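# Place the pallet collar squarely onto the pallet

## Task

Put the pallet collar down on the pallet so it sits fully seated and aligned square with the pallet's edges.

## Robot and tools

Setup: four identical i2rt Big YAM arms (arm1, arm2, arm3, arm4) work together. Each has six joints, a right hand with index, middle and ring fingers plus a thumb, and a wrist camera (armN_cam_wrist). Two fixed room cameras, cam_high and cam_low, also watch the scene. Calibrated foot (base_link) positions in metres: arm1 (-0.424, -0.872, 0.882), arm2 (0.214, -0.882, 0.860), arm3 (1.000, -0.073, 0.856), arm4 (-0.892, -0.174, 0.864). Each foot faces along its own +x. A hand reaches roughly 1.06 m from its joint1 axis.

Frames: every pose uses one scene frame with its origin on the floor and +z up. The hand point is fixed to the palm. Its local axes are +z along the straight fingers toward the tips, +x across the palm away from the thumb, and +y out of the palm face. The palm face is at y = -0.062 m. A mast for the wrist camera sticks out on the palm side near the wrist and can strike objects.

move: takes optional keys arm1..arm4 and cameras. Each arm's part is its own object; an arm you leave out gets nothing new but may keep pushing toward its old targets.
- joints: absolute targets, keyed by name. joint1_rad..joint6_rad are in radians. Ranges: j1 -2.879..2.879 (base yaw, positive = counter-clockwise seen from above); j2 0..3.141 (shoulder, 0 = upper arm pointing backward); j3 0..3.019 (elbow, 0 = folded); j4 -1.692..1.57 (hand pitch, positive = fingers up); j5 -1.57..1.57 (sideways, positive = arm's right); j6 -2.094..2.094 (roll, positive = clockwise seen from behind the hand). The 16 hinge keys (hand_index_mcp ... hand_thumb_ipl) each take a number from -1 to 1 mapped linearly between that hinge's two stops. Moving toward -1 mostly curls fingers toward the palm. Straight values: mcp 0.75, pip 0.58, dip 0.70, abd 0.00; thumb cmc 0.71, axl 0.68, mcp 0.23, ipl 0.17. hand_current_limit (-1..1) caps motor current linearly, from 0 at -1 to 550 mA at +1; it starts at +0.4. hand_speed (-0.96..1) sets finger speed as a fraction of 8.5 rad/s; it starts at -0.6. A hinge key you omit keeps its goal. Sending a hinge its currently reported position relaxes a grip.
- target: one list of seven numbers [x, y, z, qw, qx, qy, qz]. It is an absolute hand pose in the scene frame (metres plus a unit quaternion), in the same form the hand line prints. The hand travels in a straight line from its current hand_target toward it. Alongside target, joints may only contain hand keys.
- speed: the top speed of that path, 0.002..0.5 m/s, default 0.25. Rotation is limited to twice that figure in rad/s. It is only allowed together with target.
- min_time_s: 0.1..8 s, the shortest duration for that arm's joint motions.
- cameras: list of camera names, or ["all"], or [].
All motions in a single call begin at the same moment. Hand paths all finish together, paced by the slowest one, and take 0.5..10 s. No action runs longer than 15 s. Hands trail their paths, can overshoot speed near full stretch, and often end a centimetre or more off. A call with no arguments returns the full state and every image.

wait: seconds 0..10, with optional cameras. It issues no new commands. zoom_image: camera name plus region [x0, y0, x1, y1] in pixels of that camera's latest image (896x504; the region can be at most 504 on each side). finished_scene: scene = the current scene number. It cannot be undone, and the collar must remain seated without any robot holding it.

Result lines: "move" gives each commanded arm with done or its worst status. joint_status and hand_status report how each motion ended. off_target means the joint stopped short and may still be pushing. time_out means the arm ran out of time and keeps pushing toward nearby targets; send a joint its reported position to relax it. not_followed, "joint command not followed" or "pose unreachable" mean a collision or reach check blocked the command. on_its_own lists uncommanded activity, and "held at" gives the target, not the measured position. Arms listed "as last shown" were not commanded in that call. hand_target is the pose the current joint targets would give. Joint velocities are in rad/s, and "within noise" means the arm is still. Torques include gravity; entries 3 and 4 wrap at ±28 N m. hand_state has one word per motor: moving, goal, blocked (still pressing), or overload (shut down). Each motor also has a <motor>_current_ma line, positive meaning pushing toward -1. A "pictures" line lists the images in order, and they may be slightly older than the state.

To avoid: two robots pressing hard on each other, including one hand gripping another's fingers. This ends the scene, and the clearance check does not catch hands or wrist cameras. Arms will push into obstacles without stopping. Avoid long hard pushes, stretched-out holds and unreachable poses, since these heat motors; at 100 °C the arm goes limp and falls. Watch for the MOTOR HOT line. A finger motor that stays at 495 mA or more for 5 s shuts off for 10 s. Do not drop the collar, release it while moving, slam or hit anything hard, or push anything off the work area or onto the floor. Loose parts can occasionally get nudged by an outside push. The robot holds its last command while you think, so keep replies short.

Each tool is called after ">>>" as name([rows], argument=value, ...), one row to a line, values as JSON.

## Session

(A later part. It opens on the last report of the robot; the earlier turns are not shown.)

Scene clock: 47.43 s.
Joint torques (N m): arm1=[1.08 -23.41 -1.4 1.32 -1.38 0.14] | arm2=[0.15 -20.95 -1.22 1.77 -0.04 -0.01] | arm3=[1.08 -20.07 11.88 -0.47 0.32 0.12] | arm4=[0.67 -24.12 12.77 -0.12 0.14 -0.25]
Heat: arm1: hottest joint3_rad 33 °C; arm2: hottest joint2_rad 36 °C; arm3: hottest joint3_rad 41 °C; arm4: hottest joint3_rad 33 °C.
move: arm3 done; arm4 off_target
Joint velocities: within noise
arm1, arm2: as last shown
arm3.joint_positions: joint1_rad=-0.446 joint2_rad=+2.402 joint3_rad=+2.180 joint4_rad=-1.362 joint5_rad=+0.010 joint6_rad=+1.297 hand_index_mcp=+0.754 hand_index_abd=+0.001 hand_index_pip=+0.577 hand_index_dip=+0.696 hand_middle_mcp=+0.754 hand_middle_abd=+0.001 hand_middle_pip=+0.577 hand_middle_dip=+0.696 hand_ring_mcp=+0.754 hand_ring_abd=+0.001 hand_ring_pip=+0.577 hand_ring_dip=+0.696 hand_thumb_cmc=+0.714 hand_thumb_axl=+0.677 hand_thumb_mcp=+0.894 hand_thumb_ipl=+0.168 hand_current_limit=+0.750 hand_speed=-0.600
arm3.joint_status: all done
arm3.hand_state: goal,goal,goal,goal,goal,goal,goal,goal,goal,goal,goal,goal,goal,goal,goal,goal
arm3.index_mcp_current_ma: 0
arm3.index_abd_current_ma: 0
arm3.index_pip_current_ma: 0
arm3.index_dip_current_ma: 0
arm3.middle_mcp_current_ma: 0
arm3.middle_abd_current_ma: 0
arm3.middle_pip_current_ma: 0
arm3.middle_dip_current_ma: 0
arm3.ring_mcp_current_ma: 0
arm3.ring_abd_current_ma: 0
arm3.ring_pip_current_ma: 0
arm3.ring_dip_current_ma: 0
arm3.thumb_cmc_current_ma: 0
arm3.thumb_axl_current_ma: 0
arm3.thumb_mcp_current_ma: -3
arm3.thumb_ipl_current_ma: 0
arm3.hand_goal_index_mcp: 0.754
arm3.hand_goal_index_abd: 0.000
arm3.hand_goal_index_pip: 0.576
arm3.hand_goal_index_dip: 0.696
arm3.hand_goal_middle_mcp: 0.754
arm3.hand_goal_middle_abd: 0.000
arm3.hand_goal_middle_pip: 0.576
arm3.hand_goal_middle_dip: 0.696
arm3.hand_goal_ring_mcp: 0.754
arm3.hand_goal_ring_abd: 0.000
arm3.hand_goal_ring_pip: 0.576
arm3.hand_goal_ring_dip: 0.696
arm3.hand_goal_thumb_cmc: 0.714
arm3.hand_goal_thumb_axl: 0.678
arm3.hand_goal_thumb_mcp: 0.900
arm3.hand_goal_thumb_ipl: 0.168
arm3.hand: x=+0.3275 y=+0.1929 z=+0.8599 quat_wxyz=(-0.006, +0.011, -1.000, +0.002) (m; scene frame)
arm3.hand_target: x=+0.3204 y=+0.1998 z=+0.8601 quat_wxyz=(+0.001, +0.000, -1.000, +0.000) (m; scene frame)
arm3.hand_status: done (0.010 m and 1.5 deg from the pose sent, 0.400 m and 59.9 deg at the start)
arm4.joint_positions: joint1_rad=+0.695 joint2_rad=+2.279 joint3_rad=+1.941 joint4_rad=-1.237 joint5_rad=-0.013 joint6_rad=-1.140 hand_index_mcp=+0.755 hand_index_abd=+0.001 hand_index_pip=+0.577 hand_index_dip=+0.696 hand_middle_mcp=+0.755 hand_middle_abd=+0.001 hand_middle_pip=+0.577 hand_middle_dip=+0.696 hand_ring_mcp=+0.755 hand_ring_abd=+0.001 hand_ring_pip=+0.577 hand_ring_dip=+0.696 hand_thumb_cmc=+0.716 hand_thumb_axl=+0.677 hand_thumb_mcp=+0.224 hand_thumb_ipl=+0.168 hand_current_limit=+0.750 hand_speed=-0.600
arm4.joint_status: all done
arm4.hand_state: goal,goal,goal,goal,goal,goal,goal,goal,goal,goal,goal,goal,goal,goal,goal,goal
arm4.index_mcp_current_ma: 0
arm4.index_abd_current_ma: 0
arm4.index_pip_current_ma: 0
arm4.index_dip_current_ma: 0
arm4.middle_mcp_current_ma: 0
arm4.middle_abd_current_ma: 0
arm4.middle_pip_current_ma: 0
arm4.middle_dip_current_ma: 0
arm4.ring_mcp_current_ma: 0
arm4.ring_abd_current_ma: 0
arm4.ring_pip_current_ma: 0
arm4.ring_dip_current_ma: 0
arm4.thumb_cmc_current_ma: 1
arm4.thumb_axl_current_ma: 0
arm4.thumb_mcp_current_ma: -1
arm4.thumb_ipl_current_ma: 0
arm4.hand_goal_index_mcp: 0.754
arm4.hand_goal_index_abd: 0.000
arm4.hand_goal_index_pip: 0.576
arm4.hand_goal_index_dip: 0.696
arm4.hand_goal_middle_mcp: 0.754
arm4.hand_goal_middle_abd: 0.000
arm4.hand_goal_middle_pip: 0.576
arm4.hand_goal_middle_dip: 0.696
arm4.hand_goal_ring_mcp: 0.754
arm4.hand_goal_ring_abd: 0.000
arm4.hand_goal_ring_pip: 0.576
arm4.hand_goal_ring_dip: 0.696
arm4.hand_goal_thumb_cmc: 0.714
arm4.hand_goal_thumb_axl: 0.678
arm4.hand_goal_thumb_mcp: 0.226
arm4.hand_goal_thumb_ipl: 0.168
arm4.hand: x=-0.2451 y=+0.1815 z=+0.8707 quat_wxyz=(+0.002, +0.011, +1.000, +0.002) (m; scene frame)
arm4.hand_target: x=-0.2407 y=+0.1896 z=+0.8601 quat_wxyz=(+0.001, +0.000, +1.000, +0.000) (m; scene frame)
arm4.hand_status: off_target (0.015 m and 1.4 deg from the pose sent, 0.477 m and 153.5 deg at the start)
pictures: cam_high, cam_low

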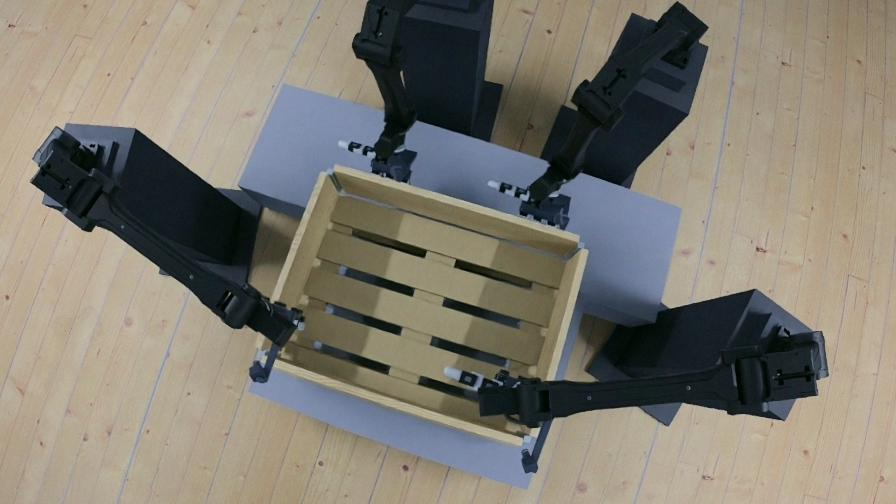

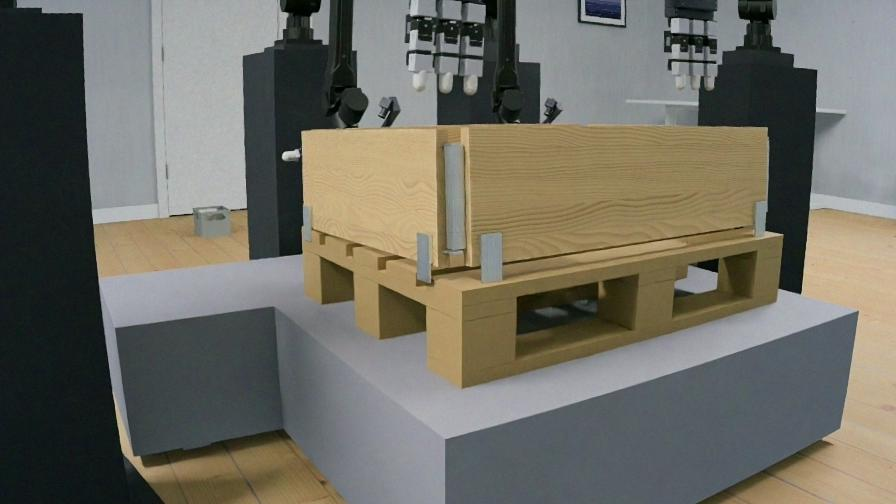

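>>> move(arm3={"target":[0.295,0.235,0.605,0,0,1,0],"speed":0.25}, arm4={"target":[-0.235,0.235,0.60,0,0,1,0],"speed":0.25}, cameras=["cam_low","cam_high","arm3_cam_wrist","arm4_cam_wrist"])

Scene clock: 50.10 s.
Joint torques (N m): arm1=[0.62 -23.24 -1.55 1.28 -1.35 0.11] | arm2=[0.09 -20.95 -1.22 1.77 -0.04 -0.01] | arm3=[1.14 -21.3 10.93 -0.17 0.32 -0.16] | arm4=[0.79 -27.46 10.76 -0.13 0.09 0.09]
Heat: arm1: hottest joint3_rad 33 °C; arm2: hottest joint2_rad 37 °C; arm3: hottest joint3_rad 41 °C; arm4: hottest joint3_rad 33 °C.
move: arm3 done; arm4 off_target
Joint velocities: within noise
arm1, arm2: as last shown
arm1.joint_positions: joint1_rad=-0.350 joint2_rad=+2.758 joint3_rad=+1.135 joint4_rad=+0.640 joint5_rad=-0.247 joint6_rad=-0.359 hand_index_mcp=+1.000 hand_index_abd=+0.005 hand_index_pip=+0.869 hand_index_dip=-0.640 hand_middle_mcp=+1.000 hand_middle_abd=+0.007 hand_middle_pip=+0.873 hand_middle_dip=-0.641 hand_ring_mcp=+1.000 hand_ring_abd=+0.013 hand_ring_pip=+0.876 hand_ring_dip=-0.643 hand_thumb_cmc=+0.718 hand_thumb_axl=+0.677 hand_thumb_mcp=+0.223 hand_thumb_ipl=+0.168 hand_current_limit=+0.750 hand_speed=+0.000
arm1.middle_pip_current_ma: 35
arm1.hand: x=-0.2169 y=-0.3250 z=+0.5561 quat_wxyz=(+0.004, +0.006, +0.951, +0.309) (m; scene frame)
arm1.hand_target: x=-0.2181 y=-0.2999 z=+0.6019 quat_wxyz=(+0.000, -0.001, +0.940, +0.342) (m; scene frame)
arm2.index_dip_current_ma: 94
arm3.joint_positions: joint1_rad=-0.486 joint2_rad=+2.915 joint3_rad=+2.505 joint4_rad=-1.176 joint5_rad=+0.010 joint6_rad=+1.286 hand_index_mcp=+0.754 hand_index_abd=-0.003 hand_index_pip=+0.577 hand_index_dip=+0.696 hand_middle_mcp=+0.754 hand_middle_abd=+0.001 hand_middle_pip=+0.577 hand_middle_dip=+0.696 hand_ring_mcp=+0.755 hand_ring_abd=+0.003 hand_ring_pip=+0.577 hand_ring_dip=+0.696 hand_thumb_cmc=+0.714 hand_thumb_axl=+0.677 hand_thumb_mcp=+0.894 hand_thumb_ipl=+0.168 hand_current_limit=+0.750 hand_speed=-0.600
arm3.joint_status: not commanded
arm3.hand_state: goal,goal,goal,goal,goal,goal,goal,goal,goal,goal,goal,goal,goal,goal,goal,goal
arm3.index_mcp_current_ma: 0
arm3.index_abd_current_ma: 0
arm3.index_pip_current_ma: 0
arm3.index_dip_current_ma: 0
arm3.middle_mcp_current_ma: 0
arm3.middle_abd_current_ma: 0
arm3.middle_pip_current_ma: 0
arm3.middle_dip_current_ma: 0
arm3.ring_mcp_current_ma: 0
arm3.ring_abd_current_ma: 0
arm3.ring_pip_current_ma: 0
arm3.ring_dip_current_ma: 0
arm3.thumb_cmc_current_ma: 0
arm3.thumb_axl_current_ma: 0
arm3.thumb_mcp_current_ma: -3
arm3.thumb_ipl_current_ma: 0
arm3.hand_goal_index_mcp: 0.754
arm3.hand_goal_index_abd: 0.000
arm3.hand_goal_index_pip: 0.576
arm3.hand_goal_index_dip: 0.696
arm3.hand_goal_middle_mcp: 0.754
arm3.hand_goal_middle_abd: 0.000
arm3.hand_goal_middle_pip: 0.576
arm3.hand_goal_middle_dip: 0.696
arm3.hand_goal_ring_mcp: 0.754
arm3.hand_goal_ring_abd: 0.000
arm3.hand_goal_ring_pip: 0.576
arm3.hand_goal_ring_dip: 0.696
arm3.hand_goal_thumb_cmc: 0.714
arm3.hand_goal_thumb_axl: 0.678
arm3.hand_goal_thumb_mcp: 0.900
arm3.hand_goal_thumb_ipl: 0.168
arm3.hand: x=+0.3022 y=+0.2277 z=+0.6056 quat_wxyz=(-0.006, -0.004, -1.000, +0.003) (m; scene frame)
arm3.hand_target: x=+0.2954 y=+0.2348 z=+0.6054 quat_wxyz=(+0.001, +0.000, -1.000, +0.000) (m; scene frame)
arm3.hand_status: done (0.010 m and 0.9 deg from the pose sent, 0.260 m and 1.5 deg at the start)
arm4.joint_positions: joint1_rad=+0.752 joint2_rad=+2.754 joint3_rad=+2.131 joint4_rad=-0.951 joint5_rad=-0.012 joint6_rad=-1.112 hand_index_mcp=+0.755 hand_index_abd=+0.001 hand_index_pip=+0.577 hand_index_dip=+0.696 hand_middle_mcp=+0.755 hand_middle_abd=+0.001 hand_middle_pip=+0.577 hand_middle_dip=+0.696 hand_ring_mcp=+0.755 hand_ring_abd=+0.001 hand_ring_pip=+0.577 hand_ring_dip=+0.696 hand_thumb_cmc=+0.716 hand_thumb_axl=+0.677 hand_thumb_mcp=+0.223 hand_thumb_ipl=+0.168 hand_current_limit=+0.750 hand_speed=-0.600
arm4.joint_status: not commanded
arm4.hand_state: goal,goal,goal,goal,goal,goal,goal,goal,goal,goal,goal,goal,goal,goal,goal,goal
arm4.index_mcp_current_ma: 0
arm4.index_abd_current_ma: 0
arm4.index_pip_current_ma: 0
arm4.index_dip_current_ma: 0
arm4.middle_mcp_current_ma: 0
arm4.middle_abd_current_ma: 0
arm4.middle_pip_current_ma: 0
arm4.middle_dip_current_ma: 0
arm4.ring_mcp_current_ma: 0
arm4.ring_abd_current_ma: 0
arm4.ring_pip_current_ma: 0
arm4.ring_dip_current_ma: 0
arm4.thumb_cmc_current_ma: 1
arm4.thumb_axl_current_ma: 0
arm4.thumb_mcp_current_ma: -2
arm4.thumb_ipl_current_ma: 0
arm4.hand_goal_index_mcp: 0.754
arm4.hand_goal_index_abd: 0.000
arm4.hand_goal_index_pip: 0.576
arm4.hand_goal_index_dip: 0.696
arm4.hand_goal_middle_mcp: 0.754
arm4.hand_goal_middle_abd: 0.000
arm4.hand_goal_middle_pip: 0.576
arm4.hand_goal_middle_dip: 0.696
arm4.hand_goal_ring_mcp: 0.754
arm4.hand_goal_ring_abd: 0.000
arm4.hand_goal_ring_pip: 0.576
arm4.hand_goal_ring_dip: 0.696
arm4.hand_goal_thumb_cmc: 0.714
arm4.hand_goal_thumb_axl: 0.678
arm4.hand_goal_thumb_mcp: 0.226
arm4.hand_goal_thumb_ipl: 0.168
arm4.hand: x=-0.2351 y=+0.2284 z=+0.6111 quat_wxyz=(+0.002, -0.003, +1.000, +0.002) (m; scene frame)
arm4.hand_target: x=-0.2356 y=+0.2346 z=+0.6002 quat_wxyz=(+0.000, +0.000, +1.000, +0.000) (m; scene frame)
arm4.hand_status: off_target (0.013 m and 0.5 deg from the pose sent, 0.276 m and 1.4 deg at the start)
pictures: arm3_cam_wrist, arm4_cam_wrist, cam_high, cam_low
camera_calibration:
arm3_cam_wrist: T_world_to_cam=[[0.77514, 0.628324, 0.0660796, -0.394684], [0.409556, -0.579366, 0.704698, -0.463786], [0.481063, -0.519177, -0.706424, 0.523231], [0, 0, 0, 1]] pos_world=[0.244175, 0.250937, 0.722532]
arm4_cam_wrist: T_world_to_cam=[[0.791642, 0.609185, 0.0468614, 0.046514], [0.392772, -0.566159, 0.724703, -0.271714], [0.468009, -0.5553, -0.687466, 0.781431], [0, 0, 0, 1]] pos_world=[-0.295818, 0.25176, 0.73194]

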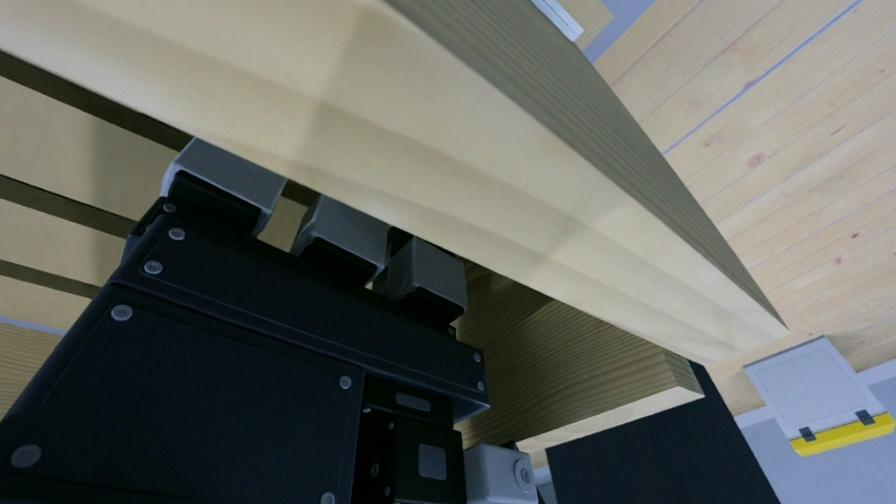

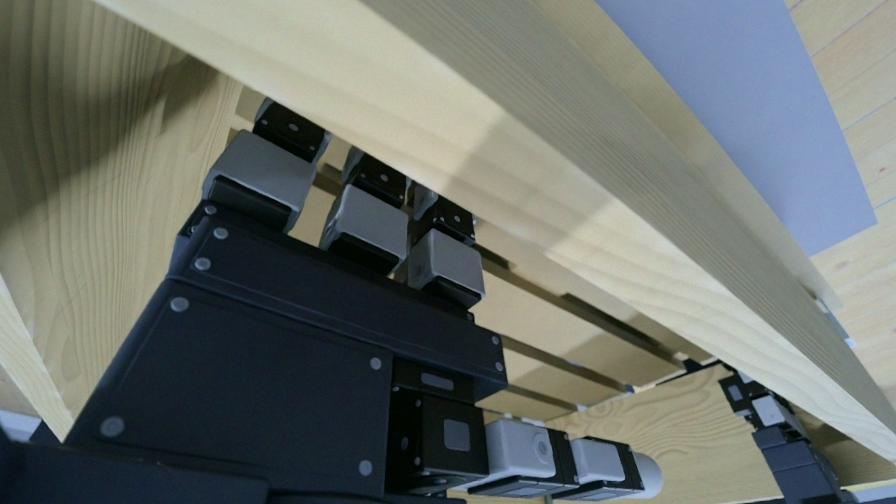

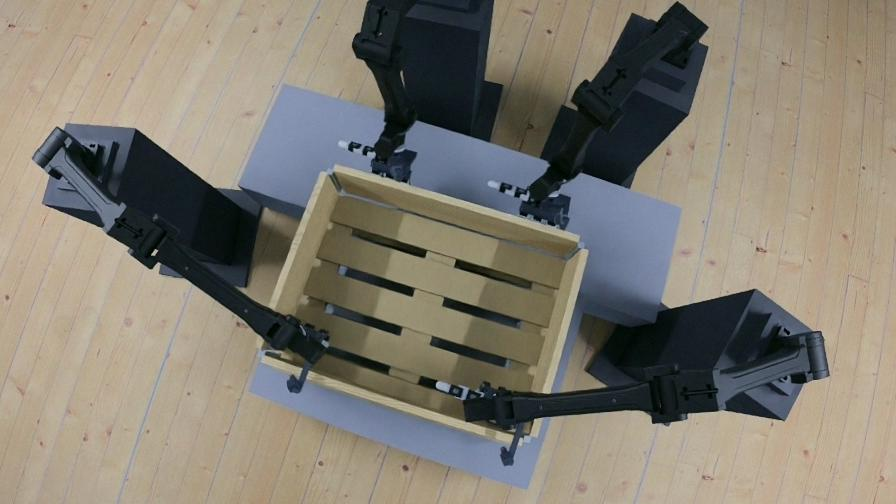

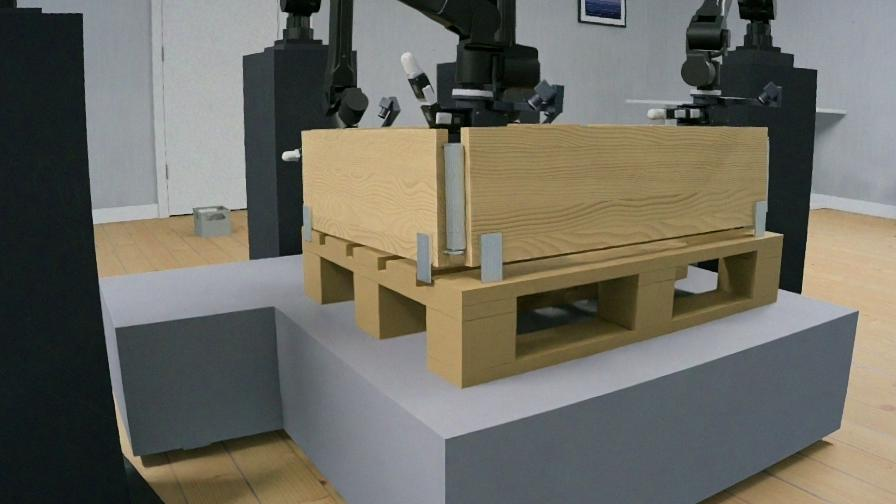

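>>> move(arm3={"target":[0.295,0.29,0.60,0,0,1,0],"speed":0.12}, arm4={"target":[-0.235,0.30,0.60,0,0,1,0],"speed":0.12}, cameras=["arm3_cam_wrist","arm4_cam_wrist"])

Scene clock: 52.57 s.
Joint torques (N m): arm1=[0.73 -23.12 -1.18 1.18 -1.39 0.18] | arm2=[0.15 -20.84 -1.09 1.81 -0.05 -0.01] | arm3=[1.67 -22.01 12.19 -0.05 0.31 -0.12] | arm4=[1.49 -27.34 12.21 0.2 -0.13 0.14]
Heat: arm1: hottest joint3_rad 33 °C; arm2: hottest joint2_rad 37 °C; arm3: hottest joint3_rad 41 °C; arm4: hottest joint3_rad 34 °C.
move: arm3 done; arm4 off_target
Joint velocities: within noise
arm1, arm2: as last shown
arm1.joint_positions: joint1_rad=-0.350 joint2_rad=+2.755 joint3_rad=+1.131 joint4_rad=+0.639 joint5_rad=-0.247 joint6_rad=-0.358 hand_index_mcp=+1.000 hand_index_abd=+0.006 hand_index_pip=+0.870 hand_index_dip=-0.640 hand_middle_mcp=+1.000 hand_middle_abd=+0.007 hand_middle_pip=+0.874 hand_middle_dip=-0.641 hand_ring_mcp=+1.000 hand_ring_abd=+0.013 hand_ring_pip=+0.876 hand_ring_dip=-0.641 hand_thumb_cmc=+0.718 hand_thumb_axl=+0.677 hand_thumb_mcp=+0.223 hand_thumb_ipl=+0.168 hand_current_limit=+0.750 hand_speed=+0.000
arm1.index_abd_current_ma: 4
arm1.index_pip_current_ma: 28
arm1.middle_pip_current_ma: 37
arm1.ring_dip_current_ma: 75
arm1.hand: x=-0.2170 y=-0.3257 z=+0.5569 quat_wxyz=(+0.004, +0.007, +0.951, +0.308) (m; scene frame)
arm1.hand_target: x=-0.2181 y=-0.2999 z=+0.6018 quat_wxyz=(+0.000, -0.001, +0.940, +0.342) (m; scene frame)
arm2.joint_positions: joint1_rad=-0.144 joint2_rad=+2.709 joint3_rad=+1.035 joint4_rad=+0.710 joint5_rad=-0.042 joint6_rad=-0.053 hand_index_mcp=+1.000 hand_index_abd=+0.001 hand_index_pip=+0.870 hand_index_dip=-0.649 hand_middle_mcp=+1.000 hand_middle_abd=+0.001 hand_middle_pip=+0.870 hand_middle_dip=-0.644 hand_ring_mcp=+1.000 hand_ring_abd=+0.001 hand_ring_pip=+0.876 hand_ring_dip=-0.642 hand_thumb_cmc=+0.718 hand_thumb_axl=+0.677 hand_thumb_mcp=+0.223 hand_thumb_ipl=+0.168 hand_current_limit=+0.750 hand_speed=+0.000
arm2.hand_state: goal,goal,blocked,blocked,goal,goal,blocked,blocked,goal,goal,blocked,blocked,goal,goal,goal,goal
arm2.index_pip_current_ma: 58
arm2.index_dip_current_ma: 95
arm2.middle_pip_current_ma: 57
arm2.middle_dip_current_ma: 114
arm2.hand: x=+0.2643 y=-0.3174 z=+0.5533 quat_wxyz=(-0.001, +0.000, +0.954, +0.299) (m; scene frame)
arm2.hand_target: x=+0.2629 y=-0.2883 z=+0.6021 quat_wxyz=(+0.000, +0.000, +0.940, +0.342) (m; scene frame)
arm3.joint_positions: joint1_rad=-0.562 joint2_rad=+3.097 joint3_rad=+2.872 joint4_rad=-1.351 joint5_rad=+0.008 joint6_rad=+1.211 hand_index_mcp=+0.753 hand_index_abd=-0.003 hand_index_pip=+0.577 hand_index_dip=+0.696 hand_middle_mcp=+0.753 hand_middle_abd=+0.001 hand_middle_pip=+0.577 hand_middle_dip=+0.696 hand_ring_mcp=+0.753 hand_ring_abd=+0.003 hand_ring_pip=+0.577 hand_ring_dip=+0.696 hand_thumb_cmc=+0.714 hand_thumb_axl=+0.678 hand_thumb_mcp=+0.894 hand_thumb_ipl=+0.168 hand_current_limit=+0.750 hand_speed=-0.600
arm3.joint_status: not commanded
arm3.hand_state: goal,goal,goal,goal,goal,goal,goal,goal,goal,goal,goal,goal,goal,goal,goal,goal
arm3.index_mcp_current_ma: 0
arm3.index_abd_current_ma: 0
arm3.index_pip_current_ma: 0
arm3.index_dip_current_ma: 0
arm3.middle_mcp_current_ma: 0
arm3.middle_abd_current_ma: 0
arm3.middle_pip_current_ma: 0
arm3.middle_dip_current_ma: 0
arm3.ring_mcp_current_ma: 0
arm3.ring_abd_current_ma: 0
arm3.ring_pip_current_ma: 0
arm3.ring_dip_current_ma: 0
arm3.thumb_cmc_current_ma: 0
arm3.thumb_axl_current_ma: 0
arm3.thumb_mcp_current_ma: -3
arm3.thumb_ipl_current_ma: 0
arm3.hand_goal_index_mcp: 0.754
arm3.hand_goal_index_abd: 0.000
arm3.hand_goal_index_pip: 0.576
arm3.hand_goal_index_dip: 0.696
arm3.hand_goal_middle_mcp: 0.754
arm3.hand_goal_middle_abd: 0.000
arm3.hand_goal_middle_pip: 0.576
arm3.hand_goal_middle_dip: 0.696
arm3.hand_goal_ring_mcp: 0.754
arm3.hand_goal_ring_abd: 0.000
arm3.hand_goal_ring_pip: 0.576
arm3.hand_goal_ring_dip: 0.696
arm3.hand_goal_thumb_cmc: 0.714
arm3.hand_goal_thumb_axl: 0.678
arm3.hand_goal_thumb_mcp: 0.900
arm3.hand_goal_thumb_ipl: 0.168
arm3.hand: x=+0.3014 y=+0.2893 z=+0.6014 quat_wxyz=(-0.002, -0.004, -1.000, +0.003) (m; scene frame)
arm3.hand_target: x=+0.2957 y=+0.2895 z=+0.6003 quat_wxyz=(+0.005, +0.002, -1.000, -0.001) (m; scene frame)
arm3.hand_status: done (0.007 m and 0.6 deg from the pose sent, 0.063 m and 0.9 deg at the start)
arm4.joint_positions: joint1_rad=+0.824 joint2_rad=+2.852 joint3_rad=+2.357 joint4_rad=-1.082 joint5_rad=-0.007 joint6_rad=-1.041 hand_index_mcp=+0.753 hand_index_abd=+0.001 hand_index_pip=+0.577 hand_index_dip=+0.696 hand_middle_mcp=+0.753 hand_middle_abd=+0.001 hand_middle_pip=+0.577 hand_middle_dip=+0.696 hand_ring_mcp=+0.753 hand_ring_abd=+0.001 hand_ring_pip=+0.577 hand_ring_dip=+0.696 hand_thumb_cmc=+0.714 hand_thumb_axl=+0.677 hand_thumb_mcp=+0.223 hand_thumb_ipl=+0.168 hand_current_limit=+0.750 hand_speed=-0.600
arm4.joint_status: not commanded
arm4.hand_state: goal,goal,goal,goal,goal,goal,goal,goal,goal,goal,goal,goal,goal,goal,goal,goal
arm4.index_mcp_current_ma: 0
arm4.index_abd_current_ma: 0
arm4.index_pip_current_ma: 0
arm4.index_dip_current_ma: 0
arm4.middle_mcp_current_ma: 0
arm4.middle_abd_current_ma: 0
arm4.middle_pip_current_ma: 0
arm4.middle_dip_current_ma: 0
arm4.ring_mcp_current_ma: 0
arm4.ring_abd_current_ma: 0
arm4.ring_pip_current_ma: 0
arm4.ring_dip_current_ma: 0
arm4.thumb_cmc_current_ma: 0
arm4.thumb_axl_current_ma: 0
arm4.thumb_mcp_current_ma: -2
arm4.thumb_ipl_current_ma: 0
arm4.hand_goal_index_mcp: 0.754
arm4.hand_goal_index_abd: 0.000
arm4.hand_goal_index_pip: 0.576
arm4.hand_goal_index_dip: 0.696
arm4.hand_goal_middle_mcp: 0.754
arm4.hand_goal_middle_abd: 0.000
arm4.hand_goal_middle_pip: 0.576
arm4.hand_goal_middle_dip: 0.696
arm4.hand_goal_ring_mcp: 0.754
arm4.hand_goal_ring_abd: 0.000
arm4.hand_goal_ring_pip: 0.576
arm4.hand_goal_ring_dip: 0.696
arm4.hand_goal_thumb_cmc: 0.714
arm4.hand_goal_thumb_axl: 0.678
arm4.hand_goal_thumb_mcp: 0.226
arm4.hand_goal_thumb_ipl: 0.168
arm4.hand: x=-0.2329 y=+0.2885 z=+0.6143 quat_wxyz=(+0.002, -0.004, +1.000, -0.002) (m; scene frame)
arm4.hand_target: x=-0.2360 y=+0.2994 z=+0.6006 quat_wxyz=(+0.001, +0.000, +1.000, +0.000) (m; scene frame)
arm4.hand_status: off_target (0.018 m and 0.5 deg from the pose sent, 0.072 m and 0.5 deg at the start)
pictures: arm3_cam_wrist, arm4_cam_wrist
camera_calibration:
arm3_cam_wrist: T_world_to_cam=[[0.776672, 0.627031, 0.0601062, -0.428948], [0.414224, -0.580294, 0.701196, -0.423815], [0.474551, -0.519702, -0.71043, 0.557065], [0, 0, 0, 1]] pos_world=[0.24435, 0.312534, 0.718716]
arm4_cam_wrist: T_world_to_cam=[[0.790557, 0.610956, 0.0418559, 0.0103258], [0.39449, -0.560351, 0.728275, -0.244398], [0.468398, -0.559232, -0.684005, 0.815047], [0, 0, 0, 1]] pos_world=[-0.293517, 0.312543, 0.735053]

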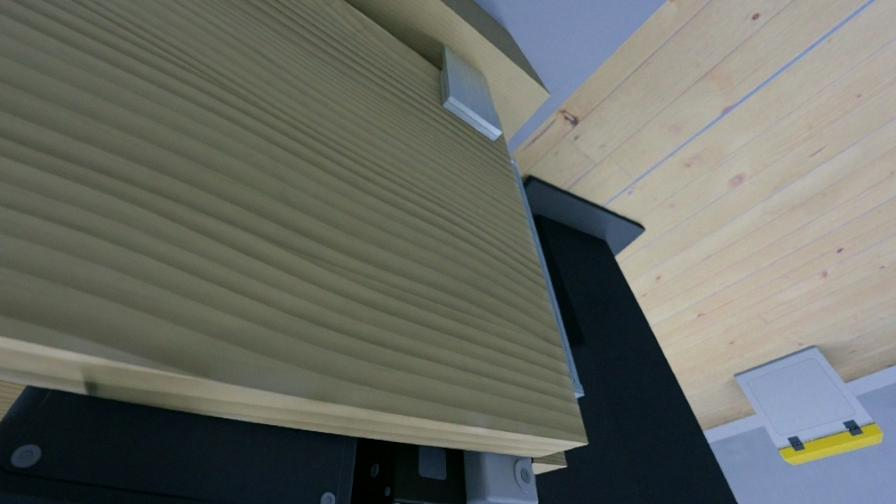

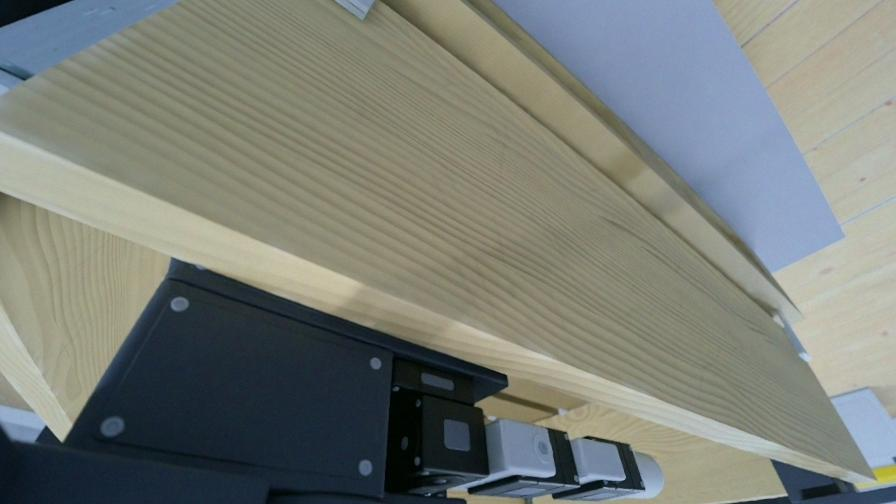

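>>> zoom_image(camera="arm3_cam_wrist", region=[380, 0, 620, 200])

>>> zoom_image(camera="arm4_cam_wrist", region=[300, 0, 860, 400])

Scaled by 2.100 from the camera's 896x504 image, which has a finer 1280x720 frame.

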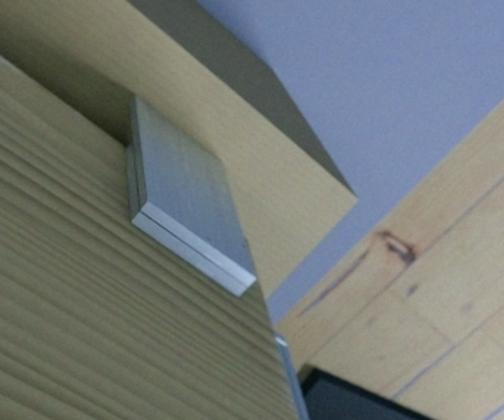

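Region (300, 0, 860, 400) is 560x400 pixels. A region can be at most 504 by 504 pixels.

>>> zoom_image(camera="arm4_cam_wrist", region=[280, 0, 520, 160])

>>> move(arm3={"target":[0.295,0.32,0.60,0,0,1,0],"speed":0.08}, arm4={"target":[-0.235,0.33,0.595,0,0,1,0],"speed":0.08}, cameras=["cam_low","arm3_cam_wrist","arm4_cam_wrist"])

>>> zoom_image(camera="arm3_cam_wrist", region=[380, 0, 620, 200])

>>> zoom_image(camera="cam_low", region=[280, 120, 560, 340])

Scaled by 2.100 from the camera's 896x504 image, which has a finer 1280x720 frame.

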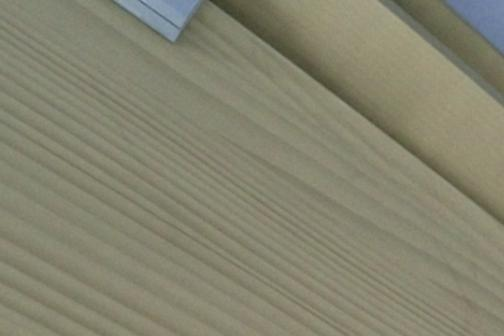

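Scene clock: 54.30 s.
Joint torques (N m): arm1=[0.91 -22.65 -1.1 1.36 -1.35 0.12] | arm2=[0.15 -20.72 -1.06 1.8 -0.05 -0.01] | arm3=[-0.56 -22.71 11.99 0.61 0.3 -0.38] | arm4=[4.89 -28.51 13.52 0.84 -0.36 0.46]
Heat: arm1: hottest joint3_rad 33 °C; arm2: hottest joint2_rad 37 °C; arm3: hottest joint3_rad 42 °C; arm4: hottest joint3_rad 34 °C.
move: arm3 off_target; arm4 off_target
Joint velocities: within noise
arm1, arm2: as last shown
arm1.joint_positions: joint1_rad=-0.350 joint2_rad=+2.753 joint3_rad=+1.131 joint4_rad=+0.639 joint5_rad=-0.247 joint6_rad=-0.358 hand_index_mcp=+1.000 hand_index_abd=+0.006 hand_index_pip=+0.870 hand_index_dip=-0.640 hand_middle_mcp=+1.000 hand_middle_abd=+0.007 hand_middle_pip=+0.874 hand_middle_dip=-0.641 hand_ring_mcp=+1.000 hand_ring_abd=+0.013 hand_ring_pip=+0.876 hand_ring_dip=-0.641 hand_thumb_cmc=+0.718 hand_thumb_axl=+0.677 hand_thumb_mcp=+0.223 hand_thumb_ipl=+0.168 hand_current_limit=+0.750 hand_speed=+0.000
arm1.hand: x=-0.2168 y=-0.3251 z=+0.5578 quat_wxyz=(+0.004, +0.007, +0.951, +0.309) (m; scene frame)
arm1.hand_target: x=-0.2181 y=-0.2998 z=+0.6020 quat_wxyz=(+0.000, -0.001, +0.940, +0.342) (m; scene frame)
arm2.joint_positions: joint1_rad=-0.144 joint2_rad=+2.707 joint3_rad=+1.035 joint4_rad=+0.710 joint5_rad=-0.042 joint6_rad=-0.053 hand_index_mcp=+1.000 hand_index_abd=+0.001 hand_index_pip=+0.870 hand_index_dip=-0.649 hand_middle_mcp=+1.000 hand_middle_abd=+0.001 hand_middle_pip=+0.870 hand_middle_dip=-0.644 hand_ring_mcp=+1.000 hand_ring_abd=+0.001 hand_ring_pip=+0.876 hand_ring_dip=-0.642 hand_thumb_cmc=+0.718 hand_thumb_axl=+0.677 hand_thumb_mcp=+0.223 hand_thumb_ipl=+0.168 hand_current_limit=+0.750 hand_speed=+0.000
arm2.hand: x=+0.2644 y=-0.3168 z=+0.5541 quat_wxyz=(+0.000, -0.001, +0.954, +0.300) (m; scene frame)
arm3.joint_positions: joint1_rad=-0.570 joint2_rad=+3.100 joint3_rad=+2.877 joint4_rad=-1.345 joint5_rad=+0.008 joint6_rad=+1.183 hand_index_mcp=+0.753 hand_index_abd=-0.003 hand_index_pip=+0.577 hand_index_dip=+0.696 hand_middle_mcp=+0.753 hand_middle_abd=+0.001 hand_middle_pip=+0.577 hand_middle_dip=+0.696 hand_ring_mcp=+0.753 hand_ring_abd=+0.003 hand_ring_pip=+0.577 hand_ring_dip=+0.696 hand_thumb_cmc=+0.719 hand_thumb_axl=+0.678 hand_thumb_mcp=+0.894 hand_thumb_ipl=+0.168 hand_current_limit=+0.750 hand_speed=-0.600
arm3.joint_status: not commanded
arm3.hand_state: goal,goal,goal,goal,goal,goal,goal,goal,goal,goal,goal,goal,goal,goal,goal,goal
arm3.index_mcp_current_ma: 0
arm3.index_abd_current_ma: 0
arm3.index_pip_current_ma: 0
arm3.index_dip_current_ma: 0
arm3.middle_mcp_current_ma: 0
arm3.middle_abd_current_ma: 0
arm3.middle_pip_current_ma: 0
arm3.middle_dip_current_ma: 0
arm3.ring_mcp_current_ma: 0
arm3.ring_abd_current_ma: 0
arm3.ring_pip_current_ma: 0
arm3.ring_dip_current_ma: 0
arm3.thumb_cmc_current_ma: 1
arm3.thumb_axl_current_ma: 0
arm3.thumb_mcp_current_ma: -3
arm3.thumb_ipl_current_ma: 0
arm3.hand_goal_index_mcp: 0.754
arm3.hand_goal_index_abd: 0.000
arm3.hand_goal_index_pip: 0.576
arm3.hand_goal_index_dip: 0.696
arm3.hand_goal_middle_mcp: 0.754
arm3.hand_goal_middle_abd: 0.000
arm3.hand_goal_middle_pip: 0.576
arm3.hand_goal_middle_dip: 0.696
arm3.hand_goal_ring_mcp: 0.754
arm3.hand_goal_ring_abd: 0.000
arm3.hand_goal_ring_pip: 0.576
arm3.hand_goal_ring_dip: 0.696
arm3.hand_goal_thumb_cmc: 0.714
arm3.hand_goal_thumb_axl: 0.678
arm3.hand_goal_thumb_mcp: 0.900
arm3.hand_goal_thumb_ipl: 0.168
arm3.hand: x=+0.2997 y=+0.2960 z=+0.6014 quat_wxyz=(+0.002, +0.006, -1.000, +0.001) (m; scene frame)
arm3.hand_target: x=+0.2976 y=+0.3190 z=+0.6011 quat_wxyz=(+0.020, +0.007, -1.000, -0.007) (m; scene frame)
arm3.hand_status: off_target (0.024 m and 0.7 deg from the pose sent, 0.031 m and 0.7 deg at the start; a joint's target at an end of its range on 38 of 43 steps)
arm4.joint_positions: joint1_rad=+0.824 joint2_rad=+2.925 joint3_rad=+2.486 joint4_rad=-1.166 joint5_rad=-0.003 joint6_rad=-1.039 hand_index_mcp=+0.753 hand_index_abd=+0.001 hand_index_pip=+0.577 hand_index_dip=+0.696 hand_middle_mcp=+0.753 hand_middle_abd=+0.001 hand_middle_pip=+0.577 hand_middle_dip=+0.696 hand_ring_mcp=+0.753 hand_ring_abd=+0.001 hand_ring_pip=+0.577 hand_ring_dip=+0.696 hand_thumb_cmc=+0.714 hand_thumb_axl=+0.677 hand_thumb_mcp=+0.223 hand_thumb_ipl=+0.168 hand_current_limit=+0.750 hand_speed=-0.600
arm4.joint_status: not commanded
arm4.hand_state: goal,goal,goal,goal,goal,goal,goal,goal,goal,goal,goal,goal,goal,goal,goal,goal
arm4.index_mcp_current_ma: 0
arm4.index_abd_current_ma: 0
arm4.index_pip_current_ma: 0
arm4.index_dip_current_ma: 0
arm4.middle_mcp_current_ma: 0
arm4.middle_abd_current_ma: 0
arm4.middle_pip_current_ma: 0
arm4.middle_dip_current_ma: 0
arm4.ring_mcp_current_ma: 0
arm4.ring_abd_current_ma: 0
arm4.ring_pip_current_ma: 0
arm4.ring_dip_current_ma: 0
arm4.thumb_cmc_current_ma: 0
arm4.thumb_axl_current_ma: 0
arm4.thumb_mcp_current_ma: -2
arm4.thumb_ipl_current_ma: 0
arm4.hand_goal_index_mcp: 0.754
arm4.hand_goal_index_abd: 0.000
arm4.hand_goal_index_pip: 0.576
arm4.hand_goal_index_dip: 0.696
arm4.hand_goal_middle_mcp: 0.754
arm4.hand_goal_middle_abd: 0.000
arm4.hand_goal_middle_pip: 0.576
arm4.hand_goal_middle_dip: 0.696
arm4.hand_goal_ring_mcp: 0.754
arm4.hand_goal_ring_abd: 0.000
arm4.hand_goal_ring_pip: 0.576
arm4.hand_goal_ring_dip: 0.696
arm4.hand_goal_thumb_cmc: 0.714
arm4.hand_goal_thumb_axl: 0.678
arm4.hand_goal_thumb_mcp: 0.226
arm4.hand_goal_thumb_ipl: 0.168
arm4.hand: x=-0.2278 y=+0.2904 z=+0.6041 quat_wxyz=(-0.009, -0.003, +1.000, -0.010) (m; scene frame)
arm4.hand_target: x=-0.2383 y=+0.3279 z=+0.5971 quat_wxyz=(+0.001, +0.000, +1.000, +0.002) (m; scene frame)
arm4.hand_status: off_target (0.041 m and 1.6 deg from the pose sent, 0.046 m and 0.5 deg at the start)
pictures: arm3_cam_wrist, arm4_cam_wrist, cam_low
camera_calibration:
arm3_cam_wrist: T_world_to_cam=[[0.763873, 0.642931, 0.0560224, -0.430302], [0.431733, -0.573604, 0.696121, -0.423479], [0.479692, -0.507561, -0.715735, 0.559416], [0, 0, 0, 1]] pos_world=[0.243179, 0.317683, 0.719293]
arm4_cam_wrist: T_world_to_cam=[[0.792707, 0.609431, 0.0144886, 0.0230311], [0.408407, -0.548574, 0.729569, -0.238973], [0.45257, -0.572417, -0.683754, 0.806783], [0, 0, 0, 1]] pos_world=[-0.285784, 0.316686, 0.725655]

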